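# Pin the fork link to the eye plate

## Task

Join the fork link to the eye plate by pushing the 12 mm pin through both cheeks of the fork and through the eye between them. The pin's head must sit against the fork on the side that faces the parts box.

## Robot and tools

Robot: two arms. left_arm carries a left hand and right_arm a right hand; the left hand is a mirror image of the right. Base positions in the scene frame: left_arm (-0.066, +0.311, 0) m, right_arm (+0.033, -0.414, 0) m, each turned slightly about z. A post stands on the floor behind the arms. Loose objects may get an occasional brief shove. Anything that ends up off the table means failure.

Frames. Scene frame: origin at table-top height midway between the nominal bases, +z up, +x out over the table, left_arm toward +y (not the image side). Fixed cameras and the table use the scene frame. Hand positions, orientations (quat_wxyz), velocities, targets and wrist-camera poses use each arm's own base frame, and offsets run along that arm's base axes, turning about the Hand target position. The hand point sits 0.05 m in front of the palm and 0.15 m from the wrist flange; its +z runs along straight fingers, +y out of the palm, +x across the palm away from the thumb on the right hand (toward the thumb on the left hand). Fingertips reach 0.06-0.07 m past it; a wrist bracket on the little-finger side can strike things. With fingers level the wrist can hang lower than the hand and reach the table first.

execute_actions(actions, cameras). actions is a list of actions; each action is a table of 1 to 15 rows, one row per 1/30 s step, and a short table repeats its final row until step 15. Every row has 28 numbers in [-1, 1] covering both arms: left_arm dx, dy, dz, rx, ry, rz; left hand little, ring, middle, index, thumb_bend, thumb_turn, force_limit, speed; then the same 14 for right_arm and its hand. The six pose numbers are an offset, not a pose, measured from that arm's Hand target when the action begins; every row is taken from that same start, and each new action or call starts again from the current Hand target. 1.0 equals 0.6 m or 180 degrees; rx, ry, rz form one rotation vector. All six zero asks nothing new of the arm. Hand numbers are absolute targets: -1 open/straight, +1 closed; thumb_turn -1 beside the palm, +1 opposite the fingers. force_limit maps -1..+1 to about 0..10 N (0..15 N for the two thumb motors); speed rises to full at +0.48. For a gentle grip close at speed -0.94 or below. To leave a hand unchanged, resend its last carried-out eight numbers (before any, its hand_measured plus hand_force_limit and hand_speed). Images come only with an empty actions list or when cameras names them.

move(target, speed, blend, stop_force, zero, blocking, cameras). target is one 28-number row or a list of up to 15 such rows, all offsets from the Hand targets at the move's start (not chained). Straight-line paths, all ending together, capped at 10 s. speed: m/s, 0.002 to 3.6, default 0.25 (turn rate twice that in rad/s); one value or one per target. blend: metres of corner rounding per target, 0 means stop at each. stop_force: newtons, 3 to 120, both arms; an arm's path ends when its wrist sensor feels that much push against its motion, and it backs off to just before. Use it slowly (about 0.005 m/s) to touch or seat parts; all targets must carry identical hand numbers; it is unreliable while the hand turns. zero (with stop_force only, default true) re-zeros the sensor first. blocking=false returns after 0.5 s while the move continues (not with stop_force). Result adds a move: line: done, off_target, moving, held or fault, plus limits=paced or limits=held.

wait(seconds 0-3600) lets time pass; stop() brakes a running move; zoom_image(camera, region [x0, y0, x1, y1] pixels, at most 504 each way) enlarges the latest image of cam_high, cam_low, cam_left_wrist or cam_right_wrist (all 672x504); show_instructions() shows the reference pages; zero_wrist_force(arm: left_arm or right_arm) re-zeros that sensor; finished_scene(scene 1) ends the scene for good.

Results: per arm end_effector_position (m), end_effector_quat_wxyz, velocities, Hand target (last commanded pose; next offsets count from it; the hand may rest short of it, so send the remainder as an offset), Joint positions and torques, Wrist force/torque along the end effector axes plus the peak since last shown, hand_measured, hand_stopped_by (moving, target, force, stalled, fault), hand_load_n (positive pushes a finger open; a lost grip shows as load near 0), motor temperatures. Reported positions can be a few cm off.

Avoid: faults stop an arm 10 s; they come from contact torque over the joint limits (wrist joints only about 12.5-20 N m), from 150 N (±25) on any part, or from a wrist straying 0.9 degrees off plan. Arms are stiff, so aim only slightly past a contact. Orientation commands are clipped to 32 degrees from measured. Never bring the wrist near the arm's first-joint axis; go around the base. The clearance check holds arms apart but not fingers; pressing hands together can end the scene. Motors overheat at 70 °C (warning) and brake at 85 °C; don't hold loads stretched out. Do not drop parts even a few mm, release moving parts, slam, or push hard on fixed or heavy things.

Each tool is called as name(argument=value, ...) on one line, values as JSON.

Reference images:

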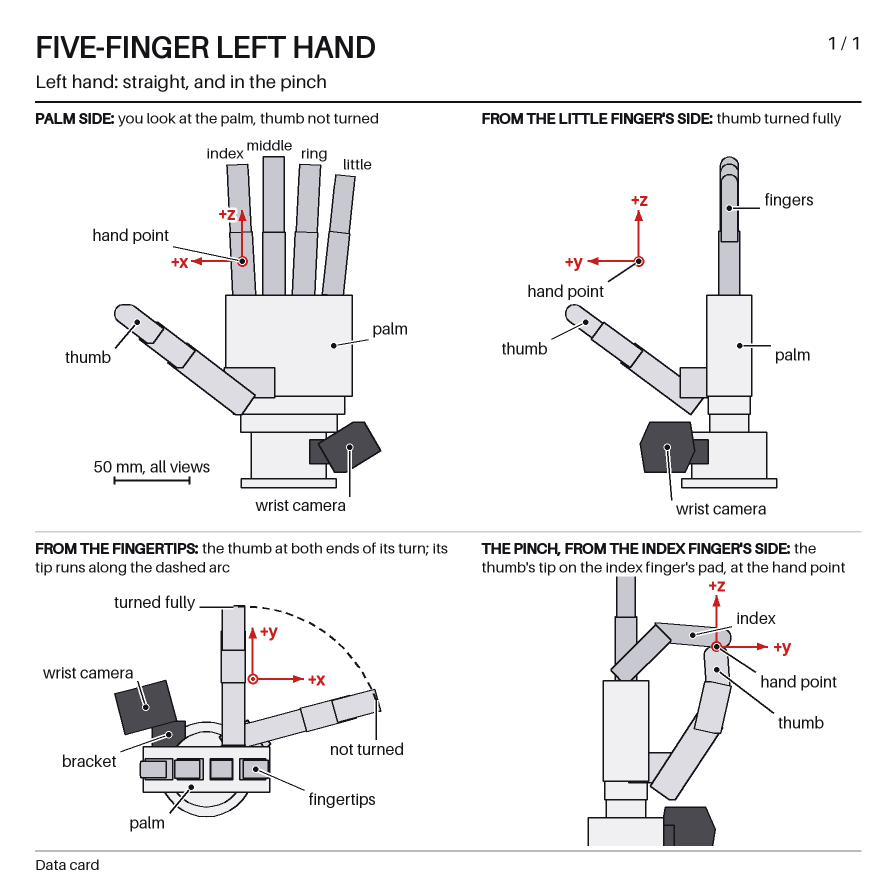

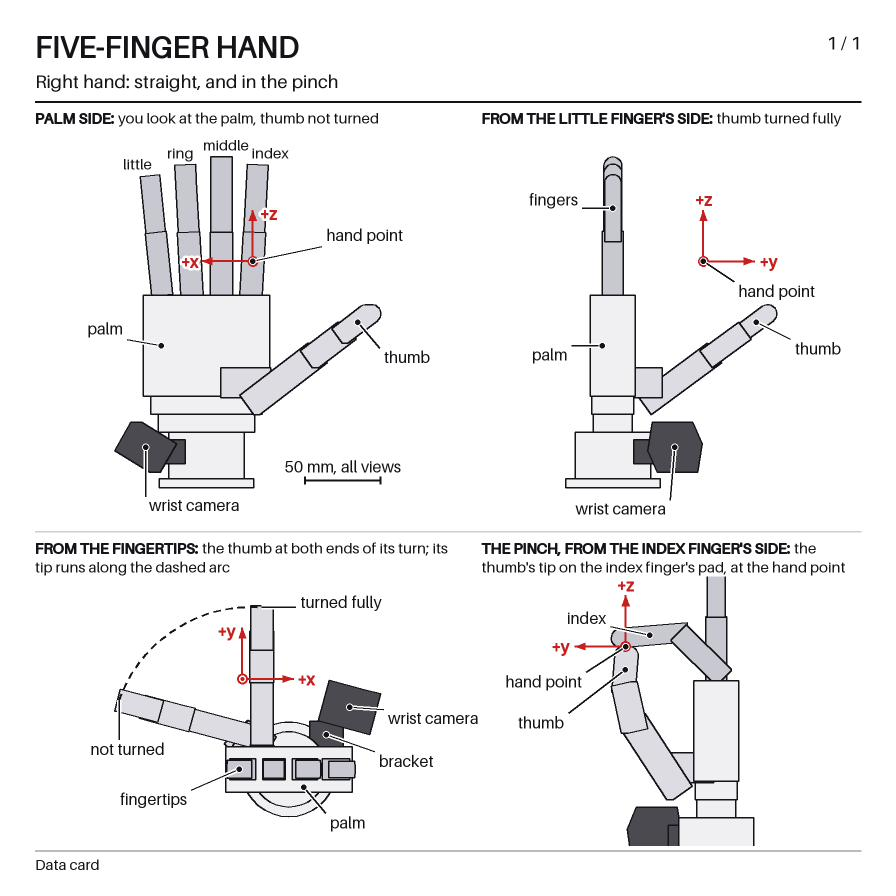

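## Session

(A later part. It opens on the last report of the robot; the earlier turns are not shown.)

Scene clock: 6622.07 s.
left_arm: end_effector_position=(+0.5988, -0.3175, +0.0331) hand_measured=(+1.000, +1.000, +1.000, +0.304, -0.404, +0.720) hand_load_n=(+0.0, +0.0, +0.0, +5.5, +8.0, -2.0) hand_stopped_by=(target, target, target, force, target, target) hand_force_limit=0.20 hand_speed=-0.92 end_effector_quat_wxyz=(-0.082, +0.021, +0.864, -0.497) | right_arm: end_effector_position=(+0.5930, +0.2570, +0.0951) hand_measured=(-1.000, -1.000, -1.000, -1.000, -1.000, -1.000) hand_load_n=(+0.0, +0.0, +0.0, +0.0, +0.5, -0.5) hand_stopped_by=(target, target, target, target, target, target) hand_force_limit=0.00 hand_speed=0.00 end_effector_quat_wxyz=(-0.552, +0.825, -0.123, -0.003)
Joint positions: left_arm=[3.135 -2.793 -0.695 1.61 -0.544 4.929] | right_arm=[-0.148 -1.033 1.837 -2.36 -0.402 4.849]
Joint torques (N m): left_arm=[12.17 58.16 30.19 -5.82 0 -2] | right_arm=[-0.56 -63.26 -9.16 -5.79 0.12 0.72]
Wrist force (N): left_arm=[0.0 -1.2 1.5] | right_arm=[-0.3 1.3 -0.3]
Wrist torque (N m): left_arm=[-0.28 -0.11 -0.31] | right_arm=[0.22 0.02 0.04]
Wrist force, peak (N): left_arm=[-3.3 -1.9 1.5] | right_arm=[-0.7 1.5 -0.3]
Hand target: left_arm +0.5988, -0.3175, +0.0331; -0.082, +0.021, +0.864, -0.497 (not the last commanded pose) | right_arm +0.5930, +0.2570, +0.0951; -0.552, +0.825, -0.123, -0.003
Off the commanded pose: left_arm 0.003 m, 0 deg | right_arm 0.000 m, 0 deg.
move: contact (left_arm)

move(target=[0.0017,0.0008,0,0,0,0,1,1,1,0.5,-0.4,0.72,0.2,-0.92,0,0,0,0,0,0,-1,-1,-1,-1,-1,-1,0,0], speed=0.01)

move(target=[-0.006,0,0,0,0,0,1,1,1,0.5,-0.4,0.72,0.2,-0.92,0,0,0,0,0,0,-1,-1,-1,-1,-1,-1,0,0], speed=0.004, stop_force=3.5)

move(target=[0.0017,0.0008,0,0,0,0,1,1,1,0.5,-0.4,0.72,0.2,-0.92,0,0,0,0,0,0,-1,-1,-1,-1,-1,-1,0,0], speed=0.01)

move(target=[-0.006,0,0,0,0,0,1,1,1,0.5,-0.4,0.72,0.2,-0.92,0,0,0,0,0,0,-1,-1,-1,-1,-1,-1,0,0], speed=0.004, stop_force=3.5, cameras=["cam_right_wrist"])

zoom_image(camera="cam_right_wrist", region=[300, 245, 350, 305])

Scene clock: 6636.13 s.
left_arm: end_effector_position=(+0.5999, -0.3170, +0.0330) hand_measured=(+1.000, +1.000, +1.000, +0.304, -0.404, +0.720) hand_load_n=(+0.0, +0.0, +0.0, +5.5, +7.5, -1.5) hand_stopped_by=(target, target, target, force, target, target) hand_force_limit=0.20 hand_speed=-0.92 end_effector_quat_wxyz=(-0.082, +0.021, +0.864, -0.497) | right_arm: end_effector_position=(+0.5930, +0.2570, +0.0951) hand_measured=(-1.000, -1.000, -1.000, -1.000, -1.000, -1.000) hand_load_n=(+0.0, +0.0, +0.0, +0.0, +0.0, -0.5) hand_stopped_by=(target, target, target, target, target, target) hand_force_limit=0.00 hand_speed=0.00 end_effector_quat_wxyz=(-0.552, +0.825, -0.123, -0.003)
Joint positions: left_arm=[3.136 -2.796 -0.688 1.606 -0.544 4.93] | right_arm=[-0.148 -1.033 1.837 -2.36 -0.402 4.849]
Joint torques (N m): left_arm=[5.67 78.08 12.67 -1.33 0.19 1.03] | right_arm=[1.66 -63.35 -9 -5.76 0.08 0.73]
Wrist force (N): left_arm=[-0.9 -1.4 1.7] | right_arm=[-0.1 0.9 -0.4]
Wrist torque (N m): left_arm=[-0.31 -0.01 -0.34] | right_arm=[0.17 0.01 0.04]
Wrist force, peak (N): left_arm=[-0.9 -1.4 1.7] | right_arm=[-0.6 1.5 -0.5]
Hand target: left_arm +0.5999, -0.3170, +0.0331; -0.082, +0.021, +0.864, -0.497 | right_arm +0.5930, +0.2570, +0.0951; -0.552, +0.825, -0.123, -0.003
Off the commanded pose: left_arm 0.000 m, 0 deg | right_arm 0.000 m, 0 deg.
move: done

Scene clock: 6637.17 s.
left_arm: end_effector_position=(+0.5987, -0.3170, +0.0331) hand_measured=(+1.000, +1.000, +1.000, +0.304, -0.404, +0.720) hand_load_n=(+0.0, +0.0, +0.0, +5.5, +8.0, -1.5) hand_stopped_by=(target, target, target, force, target, target) hand_force_limit=0.20 hand_speed=-0.92 end_effector_quat_wxyz=(-0.082, +0.021, +0.864, -0.497) | right_arm: end_effector_position=(+0.5930, +0.2570, +0.0951) hand_measured=(-1.000, -1.000, -1.000, -1.000, -1.000, -1.000) hand_load_n=(+0.0, +0.0, +0.0, +0.0, +0.0, -0.5) hand_stopped_by=(target, target, target, target, target, target) hand_force_limit=0.00 hand_speed=0.00 end_effector_quat_wxyz=(-0.552, +0.825, -0.123, -0.003)
Joint positions: left_arm=[3.136 -2.792 -0.697 1.61 -0.544 4.93] | right_arm=[-0.148 -1.033 1.837 -2.36 -0.402 4.849]
Joint torques (N m): left_arm=[-1.24 57.84 31.68 -6.11 0.52 -0.06] | right_arm=[1.85 -62.66 -9.12 -5.79 0.12 0.63]
Wrist force (N): left_arm=[-0.3 -1.0 1.6] | right_arm=[-0.4 1.1 -0.3]
Wrist torque (N m): left_arm=[-0.25 -0.09 -0.32] | right_arm=[0.20 0.04 0.03]
Wrist force, peak (N): left_arm=[-4.2 -2.1 1.3] | right_arm=[-0.6 1.4 -0.4]
Hand target: left_arm +0.5987, -0.3170, +0.0331; -0.082, +0.021, +0.864, -0.497 (not the last commanded pose) | right_arm +0.5930, +0.2570, +0.0951; -0.552, +0.825, -0.123, -0.003
Off the commanded pose: left_arm 0.002 m, 0 deg | right_arm 0.000 m, 0 deg.
move: contact (left_arm)

Scene clock: 6637.67 s.
left_arm: end_effector_position=(+0.5997, -0.3165, +0.0330) hand_measured=(+1.000, +1.000, +1.000, +0.304, -0.404, +0.720) hand_load_n=(+0.0, +0.0, +0.0, +6.0, +8.0, -1.0) hand_stopped_by=(target, target, target, force, target, target) hand_force_limit=0.20 hand_speed=-0.92 end_effector_quat_wxyz=(-0.082, +0.021, +0.864, -0.497) | right_arm: end_effector_position=(+0.5930, +0.2570, +0.0951) hand_measured=(-1.000, -1.000, -1.000, -1.000, -1.000, -1.000) hand_load_n=(+0.0, +0.0, +0.0, +0.0, +0.0, +0.0) hand_stopped_by=(target, target, target, target, target, target) hand_force_limit=0.00 hand_speed=0.00 end_effector_quat_wxyz=(-0.552, +0.825, -0.123, -0.003)
Joint positions: left_arm=[3.136 -2.795 -0.69 1.606 -0.545 4.932] | right_arm=[-0.148 -1.033 1.837 -2.36 -0.402 4.849]
Joint torques (N m): left_arm=[12.26 77.91 13.79 -1.03 0.16 0.62] | right_arm=[2.5 -62.84 -9.01 -5.8 0.18 0.73]
Wrist force (N): left_arm=[-0.8 -1.6 1.8] | right_arm=[-0.2 1.2 -0.4]
Wrist torque (N m): left_arm=[-0.31 -0.05 -0.33] | right_arm=[0.22 0.01 0.05]
Wrist force, peak (N): left_arm=[-0.8 -1.6 1.8] | right_arm=[-0.5 1.5 -0.1]
Hand target: left_arm +0.5997, -0.3165, +0.0331; -0.082, +0.021, +0.864, -0.497 | right_arm +0.5930, +0.2570, +0.0951; -0.552, +0.825, -0.123, -0.003
Off the commanded pose: left_arm 0.000 m, 0 deg | right_arm 0.000 m, 0 deg.
move: done

Scene clock: 6638.63 s.
left_arm: end_effector_position=(+0.5987, -0.3165, +0.0331) hand_measured=(+1.000, +1.000, +1.000, +0.304, -0.404, +0.720) hand_load_n=(+0.0, +0.0, +0.0, +6.0, +8.0, -1.5) hand_stopped_by=(target, target, target, force, target, target) hand_force_limit=0.20 hand_speed=-0.92 end_effector_quat_wxyz=(-0.082, +0.021, +0.864, -0.497) | right_arm: end_effector_position=(+0.5930, +0.2570, +0.0951) hand_measured=(-1.000, -1.000, -1.000, -1.000, -1.000, -1.000) hand_load_n=(+0.0, +0.0, +0.0, +0.0, +0.0, -0.5) hand_stopped_by=(target, target, target, target, target, target) hand_force_limit=0.00 hand_speed=0.00 end_effector_quat_wxyz=(-0.552, +0.825, -0.123, -0.003)
Joint positions: left_arm=[3.136 -2.792 -0.698 1.61 -0.545 4.932] | right_arm=[-0.148 -1.033 1.837 -2.36 -0.402 4.849]
Joint torques (N m): left_arm=[10.79 57.98 30.92 -6.28 0.18 -0.96] | right_arm=[1.71 -62.7 -9.4 -5.78 0.13 0.73]
Wrist force (N): left_arm=[0.2 -0.9 1.7] | right_arm=[-0.4 1.1 -0.4]
Wrist torque (N m): left_arm=[-0.26 -0.14 -0.31] | right_arm=[0.20 0.05 0.03]
Wrist force, peak (N): left_arm=[-3.6 -1.9 1.8] | right_arm=[-0.4 1.4 -0.5]
Hand target: left_arm +0.5987, -0.3165, +0.0330; -0.082, +0.021, +0.864, -0.497 (not the last commanded pose) | right_arm +0.5930, +0.2570, +0.0951; -0.552, +0.825, -0.123, -0.003
Off the commanded pose: left_arm 0.003 m, 0 deg | right_arm 0.000 m, 0 deg.
move: contact (left_arm)
cam_right_wrist: T_world_to_cam=[[-0.00533, -0.39263, -0.91968, 0.19282], [-0.91715, -0.3646, 0.16097, 0.6257], [-0.39852, 0.84434, -0.35816, 0.16392]] pos_world=[0.64022, 0.16543, 0.13532]

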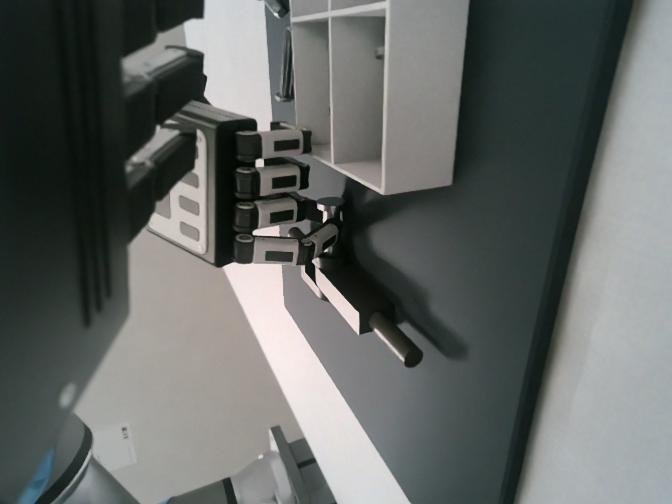

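Scaled by 8.400 from the camera's image (finer frame: 960x720).

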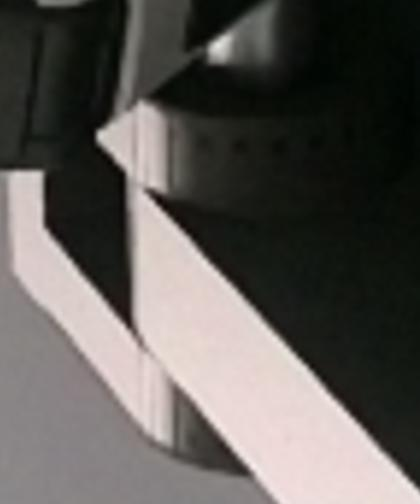

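move(target=[0.0017,0.0010,0,0,0,0,1,1,1,0.5,-0.4,0.72,0.2,-0.92,0,0,0,0,0,0,-1,-1,-1,-1,-1,-1,0,0], speed=0.01)

move(target=[-0.006,0,0,0,0,0,1,1,1,0.5,-0.4,0.72,0.2,-0.92,0,0,0,0,0,0,-1,-1,-1,-1,-1,-1,0,0], speed=0.004, stop_force=3.5)

move(target=[0.0017,0.0010,0,0,0,0,1,1,1,0.5,-0.4,0.72,0.2,-0.92,0,0,0,0,0,0,-1,-1,-1,-1,-1,-1,0,0], speed=0.01)

move(target=[-0.006,0,0,0,0,0,1,1,1,0.5,-0.4,0.72,0.2,-0.92,0,0,0,0,0,0,-1,-1,-1,-1,-1,-1,0,0], speed=0.004, stop_force=3.5, cameras=["cam_right_wrist"])

zoom_image(camera="cam_right_wrist", region=[300, 245, 350, 305])

Scene clock: 6693.07 s.
left_arm: end_effector_position=(+0.5997, -0.3159, +0.0330) hand_measured=(+1.000, +1.000, +1.000, +0.304, -0.404, +0.720) hand_load_n=(+0.0, +0.0, +0.0, +6.0, +8.0, -1.0) hand_stopped_by=(target, target, target, force, target, target) hand_force_limit=0.20 hand_speed=-0.92 end_effector_quat_wxyz=(-0.082, +0.021, +0.864, -0.497) | right_arm: end_effector_position=(+0.5930, +0.2570, +0.0951) hand_measured=(-1.000, -1.000, -1.000, -1.000, -1.000, -1.000) hand_load_n=(+0.0, +0.0, +0.0, +0.0, +0.0, +0.0) hand_stopped_by=(target, target, target, target, target, target) hand_force_limit=0.00 hand_speed=0.00 end_effector_quat_wxyz=(-0.552, +0.825, -0.123, -0.003)
Joint positions: left_arm=[3.137 -2.795 -0.692 1.605 -0.545 4.934] | right_arm=[-0.148 -1.033 1.837 -2.36 -0.402 4.849]
Joint torques (N m): left_arm=[8.22 77.53 13.36 -0.93 0.33 0.11] | right_arm=[1.98 -62.49 -9 -5.79 0.08 0.73]
Wrist force (N): left_arm=[-0.8 -1.4 1.8] | right_arm=[-0.4 1.1 -0.3]
Wrist torque (N m): left_arm=[-0.28 -0.05 -0.34] | right_arm=[0.19 0.03 0.03]
Wrist force, peak (N): left_arm=[-0.4 -1.5 2.0] | right_arm=[-0.5 1.5 -0.1]
Hand target: left_arm +0.5997, -0.3159, +0.0330; -0.082, +0.021, +0.864, -0.497 | right_arm +0.5930, +0.2570, +0.0951; -0.552, +0.825, -0.123, -0.003
Off the commanded pose: left_arm 0.000 m, 0 deg | right_arm 0.000 m, 0 deg.
move: done

Scene clock: 6694.20 s.
left_arm: end_effector_position=(+0.5981, -0.3158, +0.0330) hand_measured=(+1.000, +1.000, +1.000, +0.304, -0.404, +0.720) hand_load_n=(+0.0, +0.0, +0.0, +6.0, +8.0, -1.0) hand_stopped_by=(target, target, target, force, target, target) hand_force_limit=0.20 hand_speed=-0.92 end_effector_quat_wxyz=(-0.082, +0.021, +0.864, -0.497) | right_arm: end_effector_position=(+0.5930, +0.2570, +0.0951) hand_measured=(-1.000, -1.000, -1.000, -1.000, -1.000, -1.000) hand_load_n=(+0.0, +0.0, +0.0, +0.0, +0.0, +0.0) hand_stopped_by=(target, target, target, target, target, target) hand_force_limit=0.00 hand_speed=0.00 end_effector_quat_wxyz=(-0.552, +0.825, -0.123, -0.003)
Joint positions: left_arm=[3.137 -2.789 -0.703 1.611 -0.545 4.934] | right_arm=[-0.148 -1.033 1.837 -2.36 -0.402 4.849]
Joint torques (N m): left_arm=[5.39 59.26 30.29 -6.22 0.87 -0.37] | right_arm=[2.31 -62.74 -8.79 -5.82 0.18 0.74]
Wrist force (N): left_arm=[-0.4 -1.0 1.9] | right_arm=[-0.5 1.4 -0.4]
Wrist torque (N m): left_arm=[-0.27 -0.09 -0.33] | right_arm=[0.25 0.06 0.03]
Wrist force, peak (N): left_arm=[-4.1 -1.9 2.0] | right_arm=[-0.5 1.4 -0.4]
Hand target: left_arm +0.5981, -0.3158, +0.0330; -0.082, +0.021, +0.864, -0.497 (not the last commanded pose) | right_arm +0.5930, +0.2570, +0.0951; -0.552, +0.825, -0.123, -0.003
Off the commanded pose: left_arm 0.002 m, 0 deg | right_arm 0.000 m, 0 deg.
move: contact (left_arm)

Scene clock: 6694.70 s.
left_arm: end_effector_position=(+0.5991, -0.3152, +0.0330) hand_measured=(+1.000, +1.000, +1.000, +0.304, -0.404, +0.720) hand_load_n=(+0.0, +0.0, +0.0, +6.5, +8.0, -1.0) hand_stopped_by=(target, target, target, force, target, target) hand_force_limit=0.20 hand_speed=-0.92 end_effector_quat_wxyz=(-0.082, +0.021, +0.864, -0.497) | right_arm: end_effector_position=(+0.5930, +0.2570, +0.0951) hand_measured=(-1.000, -1.000, -1.000, -1.000, -1.000, -1.000) hand_load_n=(+0.0, +0.0, +0.0, +0.0, +0.0, +0.0) hand_stopped_by=(target, target, target, target, target, target) hand_force_limit=0.00 hand_speed=0.00 end_effector_quat_wxyz=(-0.552, +0.825, -0.123, -0.003)
Joint positions: left_arm=[3.138 -2.793 -0.697 1.607 -0.545 4.935] | right_arm=[-0.148 -1.033 1.837 -2.36 -0.402 4.849]
Joint torques (N m): left_arm=[10.45 76.88 13.1 -0.78 -0.04 -0.18] | right_arm=[2.24 -62.25 -9.08 -5.75 0.11 0.63]
Wrist force (N): left_arm=[0.5 -1.9 2.5] | right_arm=[-0.4 1.1 -0.3]
Wrist torque (N m): left_arm=[-0.33 -0.07 -0.34] | right_arm=[0.19 0.04 0.02]
Wrist force, peak (N): left_arm=[2.2 -1.1 2.6] | right_arm=[-0.5 1.4 -0.3]
Hand target: left_arm +0.5991, -0.3152, +0.0330; -0.082, +0.021, +0.864, -0.497 | right_arm +0.5930, +0.2570, +0.0951; -0.552, +0.825, -0.123, -0.003
Off the commanded pose: left_arm 0.000 m, 0 deg | right_arm 0.000 m, 0 deg.
move: done

Scene clock: 6695.47 s.
left_arm: end_effector_position=(+0.5989, -0.3152, +0.0330) hand_measured=(+1.000, +1.000, +1.000, +0.304, -0.404, +0.720) hand_load_n=(+0.0, +0.0, +0.0, +6.0, +7.5, -0.5) hand_stopped_by=(target, target, target, force, target, target) hand_force_limit=0.20 hand_speed=-0.92 end_effector_quat_wxyz=(-0.082, +0.021, +0.864, -0.497) | right_arm: end_effector_position=(+0.5930, +0.2570, +0.0951) hand_measured=(-1.000, -1.000, -1.000, -1.000, -1.000, -1.000) hand_load_n=(+0.0, +0.0, +0.0, +0.0, +0.0, -0.5) hand_stopped_by=(target, target, target, target, target, target) hand_force_limit=0.00 hand_speed=0.00 end_effector_quat_wxyz=(-0.552, +0.825, -0.123, -0.003)
Joint positions: left_arm=[3.138 -2.792 -0.699 1.608 -0.545 4.935] | right_arm=[-0.148 -1.033 1.837 -2.36 -0.402 4.849]
Joint torques (N m): left_arm=[9.29 58.33 30.14 -6.06 0.15 -1.26] | right_arm=[2.02 -62.41 -9.13 -5.85 0.19 0.74]
Wrist force (N): left_arm=[-0.1 -1.2 2.0] | right_arm=[-0.4 1.2 -0.4]
Wrist torque (N m): left_arm=[-0.26 -0.09 -0.33] | right_arm=[0.22 0.04 0.03]
Wrist force, peak (N): left_arm=[-2.4 -2.3 2.3] | right_arm=[-0.6 1.4 -0.5]
Hand target: left_arm +0.5989, -0.3152, +0.0330; -0.082, +0.021, +0.864, -0.497 (not the last commanded pose) | right_arm +0.5930, +0.2570, +0.0951; -0.552, +0.825, -0.123, -0.003
Off the commanded pose: left_arm 0.003 m, 0 deg | right_arm 0.000 m, 0 deg.
move: contact (left_arm)
cam_right_wrist: T_world_to_cam=[[-0.00533, -0.39263, -0.91968, 0.19282], [-0.91715, -0.3646, 0.16097, 0.6257], [-0.39852, 0.84434, -0.35816, 0.16392]] pos_world=[0.64022, 0.16543, 0.13532]

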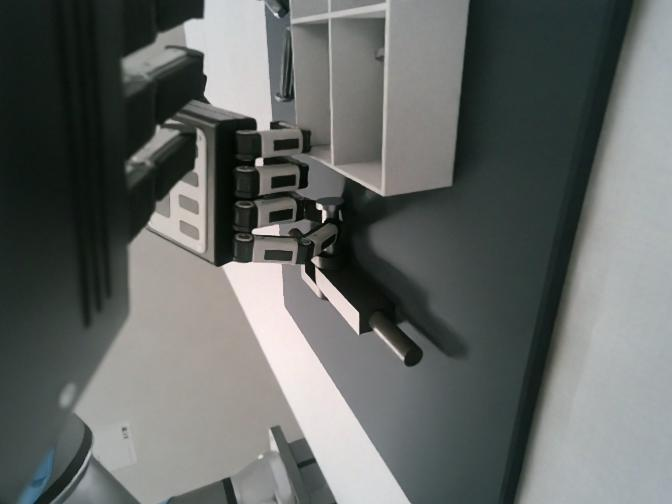

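Scaled by 8.400 from the camera's image (finer frame: 960x720).

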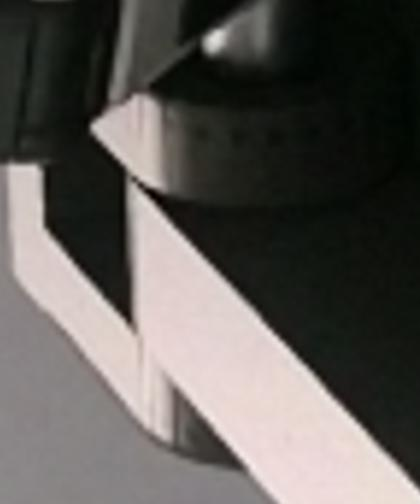

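move(target=[0.0008,-0.0012,0,0,0,0,1,1,1,0.5,-0.4,0.72,0.2,-0.92,0,0,0,0,0,0,-1,-1,-1,-1,-1,-1,0,0], speed=0.01)

move(target=[-0.006,0,0,0,0,0,1,1,1,0.5,-0.4,0.72,0.2,-0.92,0,0,0,0,0,0,-1,-1,-1,-1,-1,-1,0,0], speed=0.004, stop_force=4.5, cameras=["cam_right_wrist"])

zoom_image(camera="cam_right_wrist", region=[300, 245, 350, 305])

Scene clock: 6703.40 s.
left_arm: end_effector_position=(+0.5994, -0.3159, +0.0330) hand_measured=(+1.000, +1.000, +1.000, +0.304, -0.404, +0.720) hand_load_n=(+0.0, +0.0, +0.0, +6.0, +8.0, -1.0) hand_stopped_by=(target, target, target, force, target, target) hand_force_limit=0.20 hand_speed=-0.92 end_effector_quat_wxyz=(-0.082, +0.021, +0.864, -0.497) | right_arm: end_effector_position=(+0.5930, +0.2570, +0.0951) hand_measured=(-1.000, -1.000, -1.000, -1.000, -1.000, -1.000) hand_load_n=(+0.0, +0.0, +0.0, +0.0, +0.0, -0.5) hand_stopped_by=(target, target, target, target, target, target) hand_force_limit=0.00 hand_speed=0.00 end_effector_quat_wxyz=(-0.552, +0.825, -0.123, -0.003)
Joint positions: left_arm=[3.137 -2.794 -0.694 1.606 -0.545 4.933] | right_arm=[-0.148 -1.033 1.837 -2.36 -0.402 4.849]
Joint torques (N m): left_arm=[-16.1 75.98 13.03 -4.52 3.94 1.96] | right_arm=[1.71 -62.31 -8.92 -5.65 0.28 0.73]
Wrist force (N): left_arm=[-0.5 -0.7 1.1] | right_arm=[-0.3 1.1 -0.5]
Wrist torque (N m): left_arm=[-0.23 -0.04 -0.35] | right_arm=[0.19 0.03 0.04]
Wrist force, peak (N): left_arm=[1.7 -0.8 2.3] | right_arm=[-0.2 1.6 -0.4]
Hand target: left_arm +0.5994, -0.3160, +0.0330; -0.082, +0.021, +0.864, -0.497 | right_arm +0.5930, +0.2570, +0.0951; -0.552, +0.825, -0.123, -0.003
Off the commanded pose: left_arm 0.000 m, 0 deg | right_arm 0.000 m, 0 deg.
move: done

Scene clock: 6704.87 s.
left_arm: end_effector_position=(+0.5966, -0.3160, +0.0330) hand_measured=(+1.000, +1.000, +1.000, +0.304, -0.404, +0.720) hand_load_n=(+0.0, +0.0, +0.0, +5.5, +8.0, -1.5) hand_stopped_by=(target, target, target, force, target, target) hand_force_limit=0.20 hand_speed=-0.92 end_effector_quat_wxyz=(-0.082, +0.021, +0.864, -0.497) | right_arm: end_effector_position=(+0.5930, +0.2570, +0.0951) hand_measured=(-1.000, -1.000, -1.000, -1.000, -1.000, -1.000) hand_load_n=(+0.0, +0.0, +0.0, -0.5, +0.0, -0.5) hand_stopped_by=(target, target, target, target, target, target) hand_force_limit=0.00 hand_speed=0.00 end_effector_quat_wxyz=(-0.552, +0.825, -0.123, -0.003)
Joint positions: left_arm=[3.137 -2.784 -0.714 1.617 -0.545 4.933] | right_arm=[-0.148 -1.033 1.837 -2.36 -0.402 4.849]
Joint torques (N m): left_arm=[-14.72 57.72 31.54 -6.2 2.95 0.7] | right_arm=[2.24 -62.22 -8.98 -5.75 0.24 0.72]
Wrist force (N): left_arm=[-0.9 -1.2 1.7] | right_arm=[-0.7 1.3 -0.4]
Wrist torque (N m): left_arm=[-0.27 -0.07 -0.33] | right_arm=[0.23 0.10 0.01]
Wrist force, peak (N): left_arm=[-4.8 -2.4 2.2] | right_arm=[-0.7 1.3 -0.4]
Hand target: left_arm +0.5966, -0.3160, +0.0330; -0.082, +0.021, +0.864, -0.497 (not the last commanded pose) | right_arm +0.5930, +0.2570, +0.0951; -0.552, +0.825, -0.123, -0.003
Off the commanded pose: left_arm 0.001 m, 0 deg | right_arm 0.000 m, 0 deg.
move: contact (left_arm)
cam_right_wrist: T_world_to_cam=[[-0.00533, -0.39263, -0.91968, 0.19282], [-0.91715, -0.3646, 0.16097, 0.6257], [-0.39852, 0.84434, -0.35816, 0.16392]] pos_world=[0.64022, 0.16543, 0.13532]

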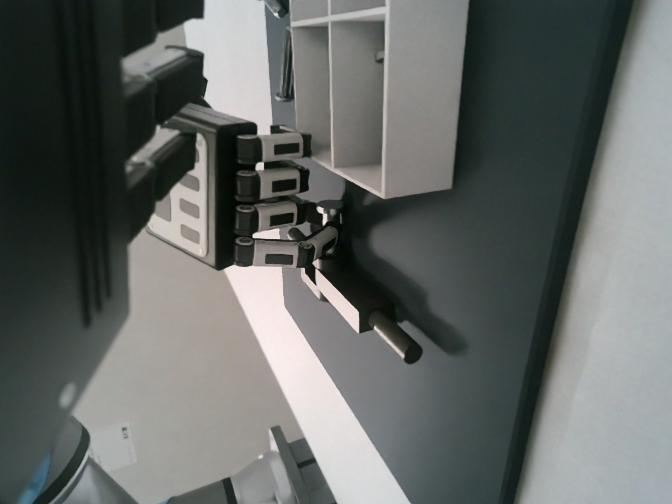

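Scaled by 8.400 from the camera's image (finer frame: 960x720).

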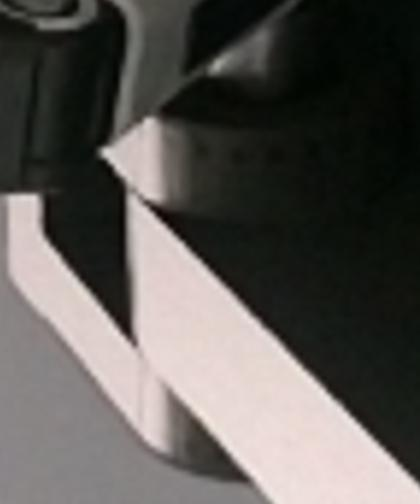

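zoom_image(camera="cam_right_wrist", region=[306, 258, 334, 300])

zoom_image(camera="cam_right_wrist", region=[280, 200, 440, 380])

Scaled by 12.000 from the camera's image (finer frame: 960x720).

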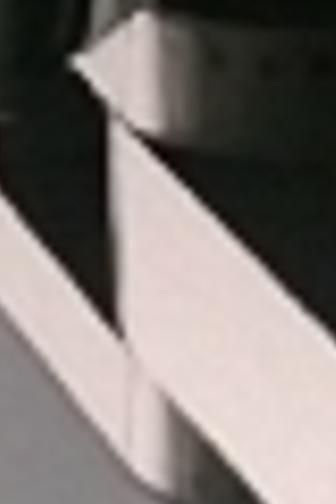

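Scaled by 2.800 from the camera's image (finer frame: 960x720).

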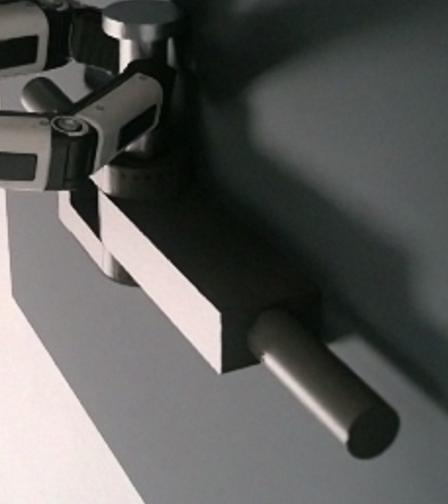

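zoom_image(camera="cam_right_wrist", region=[340, 296, 376, 340])

Scaled by 11.455 from the camera's image (finer frame: 960x720).

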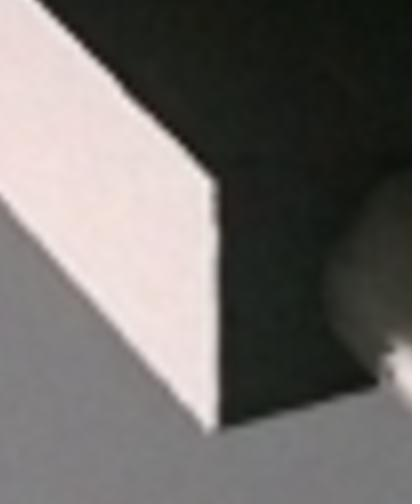

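move(target=[0,0,0,0,0,0,1,1,1,0.5,-0.4,0.72,0.2,-0.92,-0.1608,0.0733,-0.0168,-0.2077,-0.0225,0.0767,1,1,1,-1,-1,-1,0,0], speed=0.08, cameras=["all"])

Scene clock: 6909.73 s.
left_arm: end_effector_position=(+0.5966, -0.3160, +0.0330) hand_measured=(+1.000, +1.000, +1.000, +0.304, -0.404, +0.720) hand_load_n=(+0.0, +0.0, +0.0, +6.0, +7.5, -2.0) hand_stopped_by=(target, target, target, force, target, target) hand_force_limit=0.20 hand_speed=-0.92 end_effector_quat_wxyz=(-0.082, +0.021, +0.864, -0.497) | right_arm: end_effector_position=(+0.4965, +0.3010, +0.0851) hand_measured=(+1.000, +1.000, +1.000, -1.000, -1.000, -1.000) hand_load_n=(+0.0, +0.0, +0.0, +0.5, +0.0, -0.5) hand_stopped_by=(target, target, target, target, target, target) hand_force_limit=0.00 hand_speed=0.00 end_effector_quat_wxyz=(-0.259, +0.966, +0.000, +0.000)
Joint positions: left_arm=[3.137 -2.784 -0.714 1.617 -0.545 4.933] | right_arm=[0.174 -1.214 1.868 -2.324 -1.056 4.913]
Joint torques (N m): left_arm=[-8.94 57.56 30.71 -5.17 3 0.44] | right_arm=[-5.65 -39.96 -33.17 -4.85 3.4 -0.71]
Wrist force (N): left_arm=[-0.8 -1.2 1.5] | right_arm=[-0.6 0.7 0.0]
Wrist torque (N m): left_arm=[-0.26 -0.08 -0.32] | right_arm=[0.10 0.08 -0.09]
Wrist force, peak (N): left_arm=[-1.0 -1.2 1.8] | right_arm=[-0.3 1.6 -0.1]
Hand target: left_arm +0.5966, -0.3160, +0.0330; -0.082, +0.021, +0.864, -0.497 | right_arm +0.4966, +0.3010, +0.0850; -0.259, +0.966, +0.000, +0.000
Off the commanded pose: left_arm 0.000 m, 0 deg | right_arm 0.000 m, 0 deg.
move: done
cam_left_wrist: T_world_to_cam=[[-0.22784, -0.40388, 0.88599, -0.02614], [-0.71147, 0.69027, 0.1317, 0.63143], [-0.66476, -0.60035, -0.44461, 0.33316]] pos_world=[0.66476, -0.2464, 0.08814]
cam_right_wrist: T_world_to_cam=[[0.20246, -0.84762, -0.49046, 0.1977], [-0.83926, -0.40826, 0.35913, 0.51246], [-0.50464, 0.33891, -0.79403, 0.32667]] pos_world=[0.55491, 0.26609, 0.17231]

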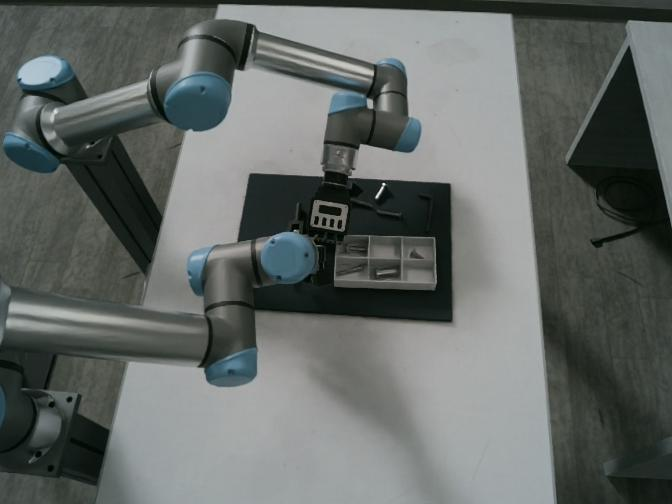

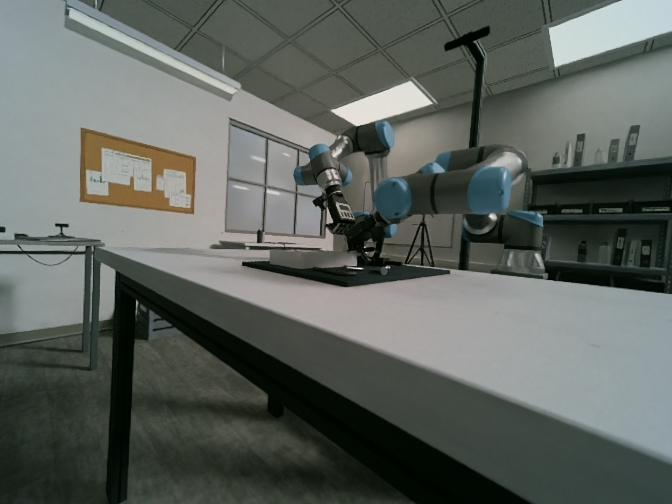

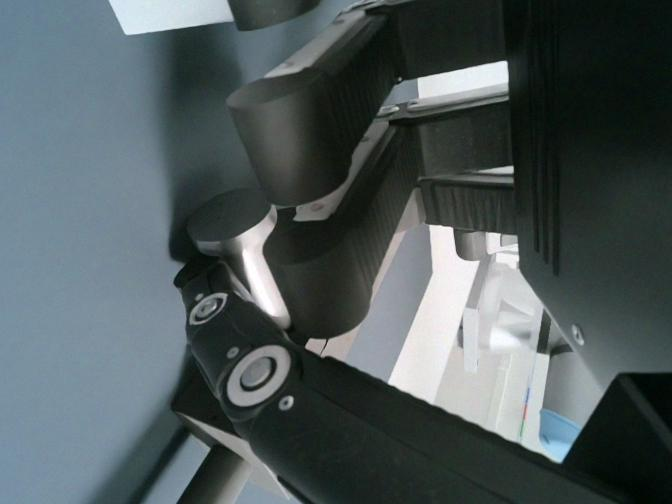

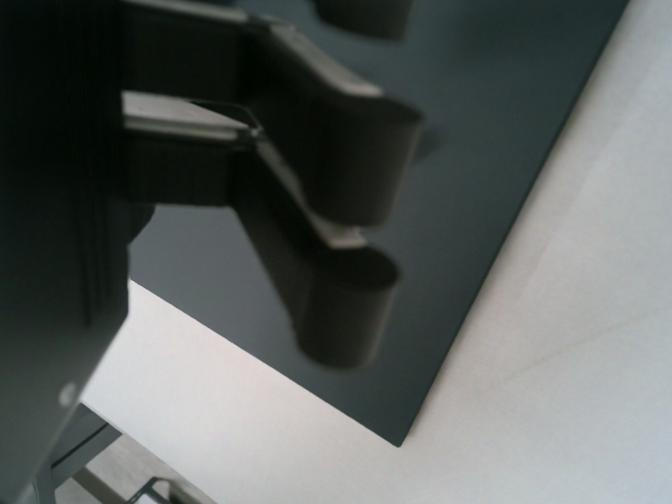

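move(target=[0,0,0,0,0,0,1,1,1,0.5,-0.4,0.72,0.2,-0.92,0,0,0,0,0,0,-1,-1,-1,-1,-1,-1,0,0], speed=0.08, cameras=["cam_right_wrist", "cam_left_wrist"])

Scene clock: 6930.43 s.
left_arm: end_effector_position=(+0.5966, -0.3160, +0.0330) hand_measured=(+1.000, +1.000, +1.000, +0.304, -0.404, +0.720) hand_load_n=(+0.0, +0.0, +0.0, +6.0, +8.0, -1.5) hand_stopped_by=(target, target, target, force, target, target) hand_force_limit=0.20 hand_speed=-0.92 end_effector_quat_wxyz=(-0.082, +0.021, +0.864, -0.497) | right_arm: end_effector_position=(+0.4966, +0.3010, +0.0850) hand_measured=(-1.000, -1.000, -1.000, -1.000, -1.000, -1.000) hand_load_n=(+0.0, +0.0, +0.0, +0.0, +0.0, +0.0) hand_stopped_by=(target, target, target, target, target, target) hand_force_limit=0.00 hand_speed=0.00 end_effector_quat_wxyz=(-0.259, +0.966, +0.000, +0.000)
Joint positions: left_arm=[3.137 -2.784 -0.714 1.617 -0.545 4.933] | right_arm=[0.174 -1.213 1.868 -2.324 -1.056 4.912]
Joint torques (N m): left_arm=[-6.1 57.82 30.8 -4.7 3.14 0.32] | right_arm=[-5.81 -36.95 -12.71 -5.78 0.4 -0.67]
Wrist force (N): left_arm=[-0.9 -1.3 1.7] | right_arm=[-0.6 0.7 0.0]
Wrist torque (N m): left_arm=[-0.29 -0.08 -0.32] | right_arm=[0.07 0.09 -0.09]
Wrist force, peak (N): left_arm=[-1.0 -1.3 1.8] | right_arm=[-0.8 0.8 0.3]
Hand target: left_arm +0.5966, -0.3160, +0.0330; -0.082, +0.021, +0.864, -0.497 | right_arm +0.4966, +0.3010, +0.0850; -0.259, +0.966, +0.000, +0.000
Off the commanded pose: left_arm 0.000 m, 0 deg | right_arm 0.000 m, 0 deg.
move: done
cam_left_wrist: T_world_to_cam=[[-0.22784, -0.40388, 0.88599, -0.02614], [-0.71147, 0.69027, 0.1317, 0.63143], [-0.66476, -0.60035, -0.44461, 0.33316]] pos_world=[0.66476, -0.2464, 0.08814]
cam_right_wrist: T_world_to_cam=[[0.20241, -0.84763, -0.49046, 0.19768], [-0.83922, -0.40825, 0.35922, 0.51246], [-0.50471, 0.3389, -0.79399, 0.32662]] pos_world=[0.55491, 0.26608, 0.17221]
Images, in order (width x height): cam_left_wrist 672x504, cam_right_wrist 672x504.

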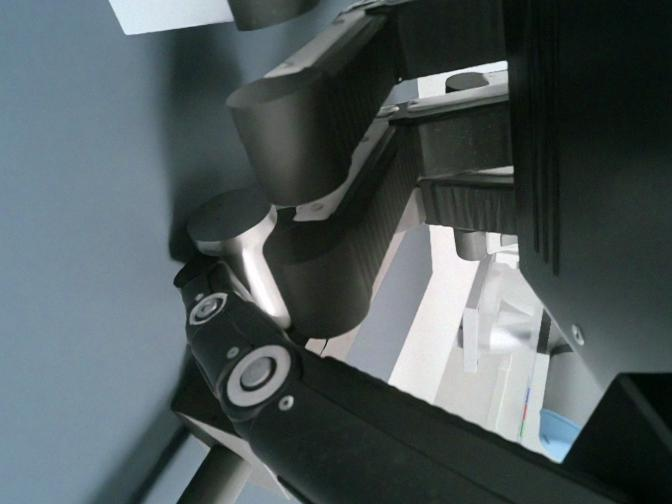

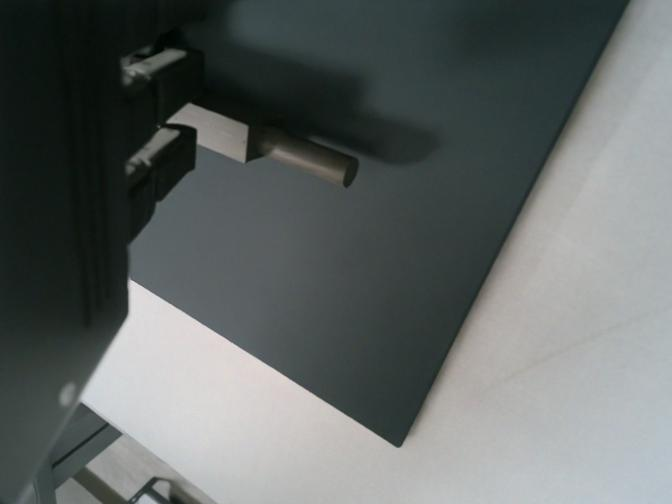

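move(target=[0,0,0,0,0,0,1,1,1,0.5,-0.4,0.72,0.2,-0.92,-0.002,-0.0015,-0.055,0,0,0,-1,-1,-1,-1,-1,-1,0,0], speed=0.01, stop_force=4, cameras=["cam_right_wrist", "cam_left_wrist"])

Scene clock: 6953.93 s.
left_arm: end_effector_position=(+0.5966, -0.3160, +0.0330) hand_measured=(+1.000, +1.000, +1.000, +0.304, -0.404, +0.720) hand_load_n=(+0.0, +0.0, +0.0, +6.0, +8.0, -1.5) hand_stopped_by=(target, target, target, force, target, target) hand_force_limit=0.20 hand_speed=-0.92 end_effector_quat_wxyz=(-0.082, +0.021, +0.864, -0.497) | right_arm: end_effector_position=(+0.4958, +0.3004, +0.0638) hand_measured=(-1.000, -1.000, -1.000, -1.000, -1.000, -1.000) hand_load_n=(+0.0, +0.0, +0.0, +0.0, +0.0, +0.0) hand_stopped_by=(target, target, target, target, target, target) hand_force_limit=0.00 hand_speed=0.00 end_effector_quat_wxyz=(-0.259, +0.966, +0.000, +0.000)
Joint positions: left_arm=[3.137 -2.785 -0.714 1.617 -0.545 4.933] | right_arm=[0.173 -1.182 1.89 -2.377 -1.056 4.912]
Joint torques (N m): left_arm=[-0.36 58.99 28.97 -3.7 3.39 -0.03] | right_arm=[6.16 -55.86 -34.7 -1.68 1.49 0.52]
Wrist force (N): left_arm=[-0.8 -1.0 1.6] | right_arm=[-1.2 0.2 -4.0]
Wrist torque (N m): left_arm=[-0.26 -0.10 -0.31] | right_arm=[0.28 0.17 -0.14]
Wrist force, peak (N): left_arm=[-0.7 -1.6 1.7] | right_arm=[-1.4 -0.2 -10.2]
Hand target: left_arm +0.5966, -0.3160, +0.0330; -0.082, +0.021, +0.864, -0.497 | right_arm +0.4958, +0.3004, +0.0638; -0.259, +0.966, +0.000, +0.000 (not the last commanded pose)
Off the commanded pose: left_arm 0.000 m, 0 deg | right_arm 0.012 m, 0 deg.
move: contact (right_arm)
cam_left_wrist: T_world_to_cam=[[-0.22784, -0.40388, 0.88599, -0.02614], [-0.71147, 0.69027, 0.1317, 0.63143], [-0.66476, -0.60035, -0.44461, 0.33316]] pos_world=[0.66476, -0.2464, 0.08814]
cam_right_wrist: T_world_to_cam=[[0.20246, -0.84762, -0.49046, 0.18684], [-0.83926, -0.40826, 0.35913, 0.51932], [-0.50464, 0.33891, -0.79403, 0.30952]] pos_world=[0.55421, 0.26549, 0.15091]
Images, in order (width x height): cam_left_wrist 672x504, cam_right_wrist 672x504.

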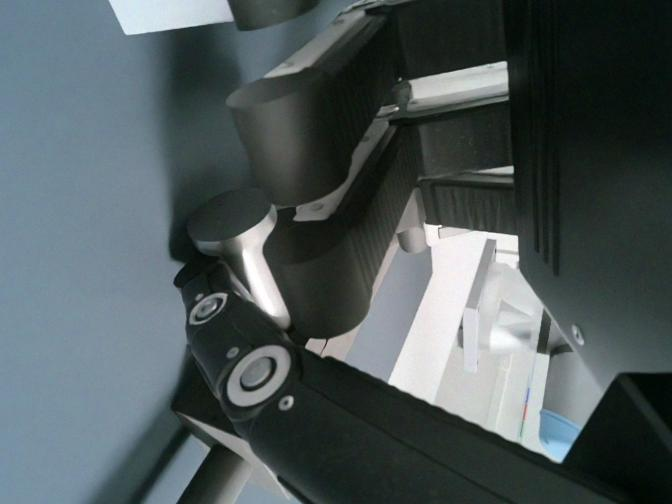

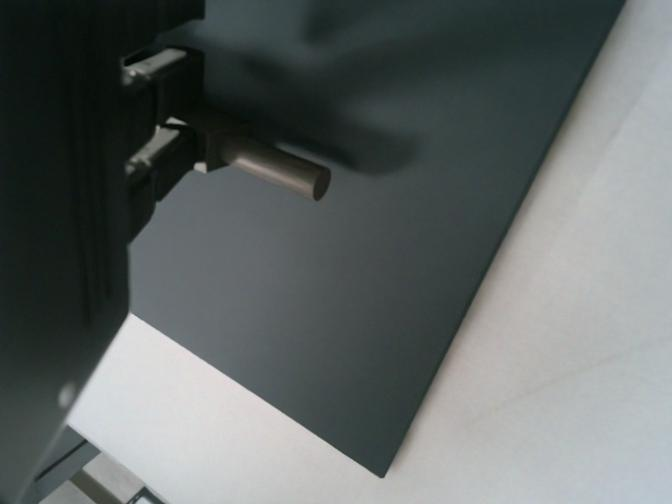

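move(target=[0,0,0,0,0,0,1,1,1,0.5,-0.4,0.72,0.2,-0.92,0,0,-0.01,0,0,0,-1,-1,-1,-1,-1,-1,0,0], speed=0.003, stop_force=4)

Scene clock: 6961.67 s.
left_arm: end_effector_position=(+0.5966, -0.3160, +0.0330) hand_measured=(+1.000, +1.000, +1.000, +0.304, -0.404, +0.720) hand_load_n=(+0.0, +0.5, +0.0, +5.5, +8.0, -1.5) hand_stopped_by=(target, target, target, force, target, target) hand_force_limit=0.20 hand_speed=-0.92 end_effector_quat_wxyz=(-0.082, +0.021, +0.864, -0.497) | right_arm: end_effector_position=(+0.4960, +0.3005, +0.0635) hand_measured=(-1.000, -1.000, -1.000, -1.000, -1.000, -1.000) hand_load_n=(+0.0, +0.0, -0.5, +0.0, +0.0, +0.0) hand_stopped_by=(target, target, target, target, target, target) hand_force_limit=0.00 hand_speed=0.00 end_effector_quat_wxyz=(-0.259, +0.966, +0.000, +0.000)
Joint positions: left_arm=[3.137 -2.785 -0.714 1.617 -0.545 4.933] | right_arm=[0.173 -1.182 1.89 -2.378 -1.056 4.912]
Joint torques (N m): left_arm=[3.85 60.23 29.79 -2.98 3.29 -0.19] | right_arm=[6.87 -53.74 -34.07 -1.64 -0.14 0.72]
Wrist force (N): left_arm=[-1.2 -0.8 1.6] | right_arm=[-2.1 0.0 -8.7]
Wrist torque (N m): left_arm=[-0.26 -0.08 -0.31] | right_arm=[0.56 0.21 -0.19]
Wrist force, peak (N): left_arm=[-1.6 -0.7 1.7] | right_arm=[-1.9 -0.6 -12.3]
Hand target: left_arm +0.5966, -0.3160, +0.0330; -0.082, +0.021, +0.864, -0.497 | right_arm +0.4960, +0.3005, +0.0635; -0.259, +0.966, +0.000, +0.000 (not the last commanded pose)
Off the commanded pose: left_arm 0.000 m, 0 deg | right_arm 0.006 m, 0 deg.
move: contact (right_arm)

move(target=[-0.008,0,0,0,0,0,1,1,1,0.5,-0.4,0.72,0.2,-0.92,0,0,0,0,0,0,-1,-1,-1,-1,-1,-1,0,0], speed=0.004, stop_force=5)

Scene clock: 6970.43 s.
left_arm: end_effector_position=(+0.5963, -0.3160, +0.0330) hand_measured=(+1.000, +1.000, +1.000, +0.304, -0.404, +0.720) hand_load_n=(+0.0, +0.0, +0.0, +6.0, +7.5, -1.5) hand_stopped_by=(target, target, target, force, target, target) hand_force_limit=0.20 hand_speed=-0.92 end_effector_quat_wxyz=(-0.082, +0.021, +0.864, -0.497) | right_arm: end_effector_position=(+0.4960, +0.3005, +0.0635) hand_measured=(-1.000, -1.000, -1.000, -1.000, -1.000, -1.000) hand_load_n=(+0.0, +0.0, +0.0, +0.0, +0.0, +0.0) hand_stopped_by=(target, target, target, target, target, target) hand_force_limit=0.00 hand_speed=0.00 end_effector_quat_wxyz=(-0.259, +0.966, +0.000, +0.000)
Joint positions: left_arm=[3.137 -2.783 -0.716 1.618 -0.545 4.933] | right_arm=[0.173 -1.182 1.89 -2.378 -1.056 4.912]
Joint torques (N m): left_arm=[6.36 57.19 29.87 -6.06 2.07 -0.01] | right_arm=[5.96 -53.59 -33.38 -4.56 -0.24 0.76]
Wrist force (N): left_arm=[-2.1 -2.4 1.5] | right_arm=[-1.7 0.0 -8.6]
Wrist torque (N m): left_arm=[-0.33 -0.03 -0.33] | right_arm=[0.57 0.17 -0.16]
Wrist force, peak (N): left_arm=[-6.0 -3.5 0.9] | right_arm=[-1.9 -0.4 -9.1]
Hand target: left_arm +0.5963, -0.3160, +0.0330; -0.082, +0.021, +0.864, -0.497 (not the last commanded pose) | right_arm +0.4960, +0.3005, +0.0635; -0.259, +0.966, +0.000, +0.000
Off the commanded pose: left_arm 0.004 m, 0 deg | right_arm 0.000 m, 0 deg.
move: contact (left_arm)

move(target=[0.0015,0.001,0,0,0,0,1,1,1,0.5,-0.4,0.72,0.2,-0.92,0,0,0,0,0,0,-1,-1,-1,-1,-1,-1,0,0], speed=0.01)

move(target=[-0.006,0,0,0,0,0,1,1,1,0.5,-0.4,0.72,0.2,-0.92,0,0,0,0,0,0,-1,-1,-1,-1,-1,-1,0,0], speed=0.004, stop_force=4)

move(target=[0.0015,0.0008,0,0,0,0,1,1,1,0.5,-0.4,0.72,0.2,-0.92,0,0,0,0,0,0,-1,-1,-1,-1,-1,-1,0,0], speed=0.01)

move(target=[-0.006,0,0,0,0,0,1,1,1,0.5,-0.4,0.72,0.2,-0.92,0,0,0,0,0,0,-1,-1,-1,-1,-1,-1,0,0], speed=0.004, stop_force=4)

Scene clock: 6982.17 s.
left_arm: end_effector_position=(+0.5972, -0.3153, +0.0329) hand_measured=(+1.000, +1.000, +1.000, +0.304, -0.404, +0.720) hand_load_n=(+0.0, +0.0, +0.0, +6.0, +8.0, -1.0) hand_stopped_by=(target, target, target, force, target, target) hand_force_limit=0.20 hand_speed=-0.92 end_effector_quat_wxyz=(-0.082, +0.021, +0.864, -0.497) | right_arm: end_effector_position=(+0.4960, +0.3005, +0.0635) hand_measured=(-1.000, -1.000, -1.000, -1.000, -1.000, -1.000) hand_load_n=(+0.0, +0.0, +0.0, +0.0, +0.0, +0.0) hand_stopped_by=(target, target, target, target, target, target) hand_force_limit=0.00 hand_speed=0.00 end_effector_quat_wxyz=(-0.259, +0.966, +0.000, +0.000)
Joint positions: left_arm=[3.138 -2.786 -0.711 1.614 -0.545 4.935] | right_arm=[0.173 -1.182 1.89 -2.379 -1.056 4.912]
Joint torques (N m): left_arm=[8.43 75.16 13.22 -0.75 0.63 -0.35] | right_arm=[5.45 -53.57 -31.55 -5.16 -0.19 0.76]
Wrist force (N): left_arm=[0.8 -2.0 1.7] | right_arm=[-0.8 -0.5 -8.6]
Wrist torque (N m): left_arm=[-0.31 -0.12 -0.33] | right_arm=[0.50 0.16 -0.13]
Wrist force, peak (N): left_arm=[-2.0 -2.9 1.4] | right_arm=[-1.7 -0.1 -8.9]
Hand target: left_arm +0.5972, -0.3154, +0.0330; -0.082, +0.021, +0.864, -0.497 | right_arm +0.4960, +0.3005, +0.0635; -0.259, +0.966, +0.000, +0.000
Off the commanded pose: left_arm 0.000 m, 0 deg | right_arm 0.000 m, 0 deg.
move: done

Scene clock: 6983.00 s.
left_arm: end_effector_position=(+0.5968, -0.3153, +0.0329) hand_measured=(+1.000, +1.000, +1.000, +0.304, -0.404, +0.720) hand_load_n=(+0.0, +0.0, +0.0, +6.0, +8.0, -1.0) hand_stopped_by=(target, target, target, force, target, target) hand_force_limit=0.20 hand_speed=-0.92 end_effector_quat_wxyz=(-0.082, +0.021, +0.864, -0.497) | right_arm: end_effector_position=(+0.4960, +0.3005, +0.0635) hand_measured=(-1.000, -1.000, -1.000, -1.000, -1.000, -1.000) hand_load_n=(+0.0, +0.0, +0.0, +0.0, +0.0, -0.5) hand_stopped_by=(target, target, target, target, target, target) hand_force_limit=0.00 hand_speed=0.00 end_effector_quat_wxyz=(-0.259, +0.966, +0.000, +0.000)
Joint positions: left_arm=[3.138 -2.785 -0.713 1.615 -0.545 4.935] | right_arm=[0.173 -1.182 1.89 -2.379 -1.056 4.912]
Joint torques (N m): left_arm=[7.22 57.25 30.3 -6.16 0.99 -2.07] | right_arm=[5.68 -53.2 -30.88 -5.1 -0.12 0.78]
Wrist force (N): left_arm=[-1.6 -2.6 1.9] | right_arm=[-1.5 -0.1 -8.5]
Wrist torque (N m): left_arm=[-0.33 -0.04 -0.33] | right_arm=[0.54 0.19 -0.16]
Wrist force, peak (N): left_arm=[-4.1 -3.5 1.8] | right_arm=[-1.3 -0.2 -8.8]
Hand target: left_arm +0.5968, -0.3153, +0.0329; -0.082, +0.021, +0.864, -0.497 (not the last commanded pose) | right_arm +0.4960, +0.3005, +0.0635; -0.259, +0.966, +0.000, +0.000
Off the commanded pose: left_arm 0.003 m, 0 deg | right_arm 0.000 m, 0 deg.
move: contact (left_arm)

Scene clock: 6983.50 s.
left_arm: end_effector_position=(+0.5977, -0.3148, +0.0329) hand_measured=(+1.000, +1.000, +1.000, +0.304, -0.404, +0.720) hand_load_n=(+0.0, +0.0, +0.0, +6.0, +7.5, -0.5) hand_stopped_by=(target, target, target, force, target, target) hand_force_limit=0.20 hand_speed=-0.92 end_effector_quat_wxyz=(-0.082, +0.021, +0.864, -0.497) | right_arm: end_effector_position=(+0.4960, +0.3005, +0.0635) hand_measured=(-1.000, -1.000, -1.000, -1.000, -1.000, -1.000) hand_load_n=(+0.0, +0.0, +0.0, +0.0, +0.0, +0.0) hand_stopped_by=(target, target, target, target, target, target) hand_force_limit=0.00 hand_speed=0.00 end_effector_quat_wxyz=(-0.259, +0.966, +0.000, +0.000)
Joint positions: left_arm=[3.139 -2.788 -0.708 1.612 -0.545 4.937] | right_arm=[0.173 -1.182 1.89 -2.379 -1.056 4.912]
Joint torques (N m): left_arm=[10.84 76.29 13.86 -0.77 -0.23 0.94] | right_arm=[5.67 -53.47 -30.82 -5.08 -0.17 0.8]
Wrist force (N): left_arm=[0.8 -2.0 2.0] | right_arm=[-0.1 -0.3 -8.5]
Wrist torque (N m): left_arm=[-0.29 -0.10 -0.35] | right_arm=[0.52 0.08 -0.08]
Wrist force, peak (N): left_arm=[-1.3 -2.6 1.9] | right_arm=[-0.5 -0.3 -8.8]
Hand target: left_arm +0.5977, -0.3149, +0.0329; -0.082, +0.021, +0.864, -0.497 | right_arm +0.4960, +0.3005, +0.0635; -0.259, +0.966, +0.000, +0.000
Off the commanded pose: left_arm 0.000 m, 0 deg | right_arm 0.000 m, 0 deg.
move: done

Scene clock: 6984.30 s.
left_arm: end_effector_position=(+0.5974, -0.3148, +0.0329) hand_measured=(+1.000, +1.000, +1.000, +0.304, -0.404, +0.720) hand_load_n=(+0.0, +0.0, +0.0, +6.0, +8.0, -1.0) hand_stopped_by=(target, target, target, force, target, target) hand_force_limit=0.20 hand_speed=-0.92 end_effector_quat_wxyz=(-0.082, +0.021, +0.864, -0.497) | right_arm: end_effector_position=(+0.4960, +0.3005, +0.0635) hand_measured=(-1.000, -1.000, -1.000, -1.000, -1.000, -1.000) hand_load_n=(+0.0, +0.0, +0.0, -0.5, +0.0, +0.0) hand_stopped_by=(target, target, target, target, target, target) hand_force_limit=0.00 hand_speed=0.00 end_effector_quat_wxyz=(-0.259, +0.966, +0.000, +0.000)
Joint positions: left_arm=[3.139 -2.786 -0.711 1.613 -0.545 4.937] | right_arm=[0.173 -1.182 1.89 -2.379 -1.056 4.912]
Joint torques (N m): left_arm=[9.3 57.99 30.74 -5.99 -0.53 0.63] | right_arm=[5.1 -53.1 -29.78 -5.13 -0.16 0.78]
Wrist force (N): left_arm=[-1.0 -2.4 1.9] | right_arm=[-1.2 -0.2 -8.7]
Wrist torque (N m): left_arm=[-0.32 -0.06 -0.34] | right_arm=[0.56 0.19 -0.14]
Wrist force, peak (N): left_arm=[-3.5 -3.4 1.9] | right_arm=[-1.2 -0.3 -8.8]
Hand target: left_arm +0.5974, -0.3148, +0.0329; -0.082, +0.021, +0.864, -0.497 (not the last commanded pose) | right_arm +0.4960, +0.3005, +0.0635; -0.259, +0.966, +0.000, +0.000
Off the commanded pose: left_arm 0.003 m, 0 deg | right_arm 0.000 m, 0 deg.
move: contact (left_arm)


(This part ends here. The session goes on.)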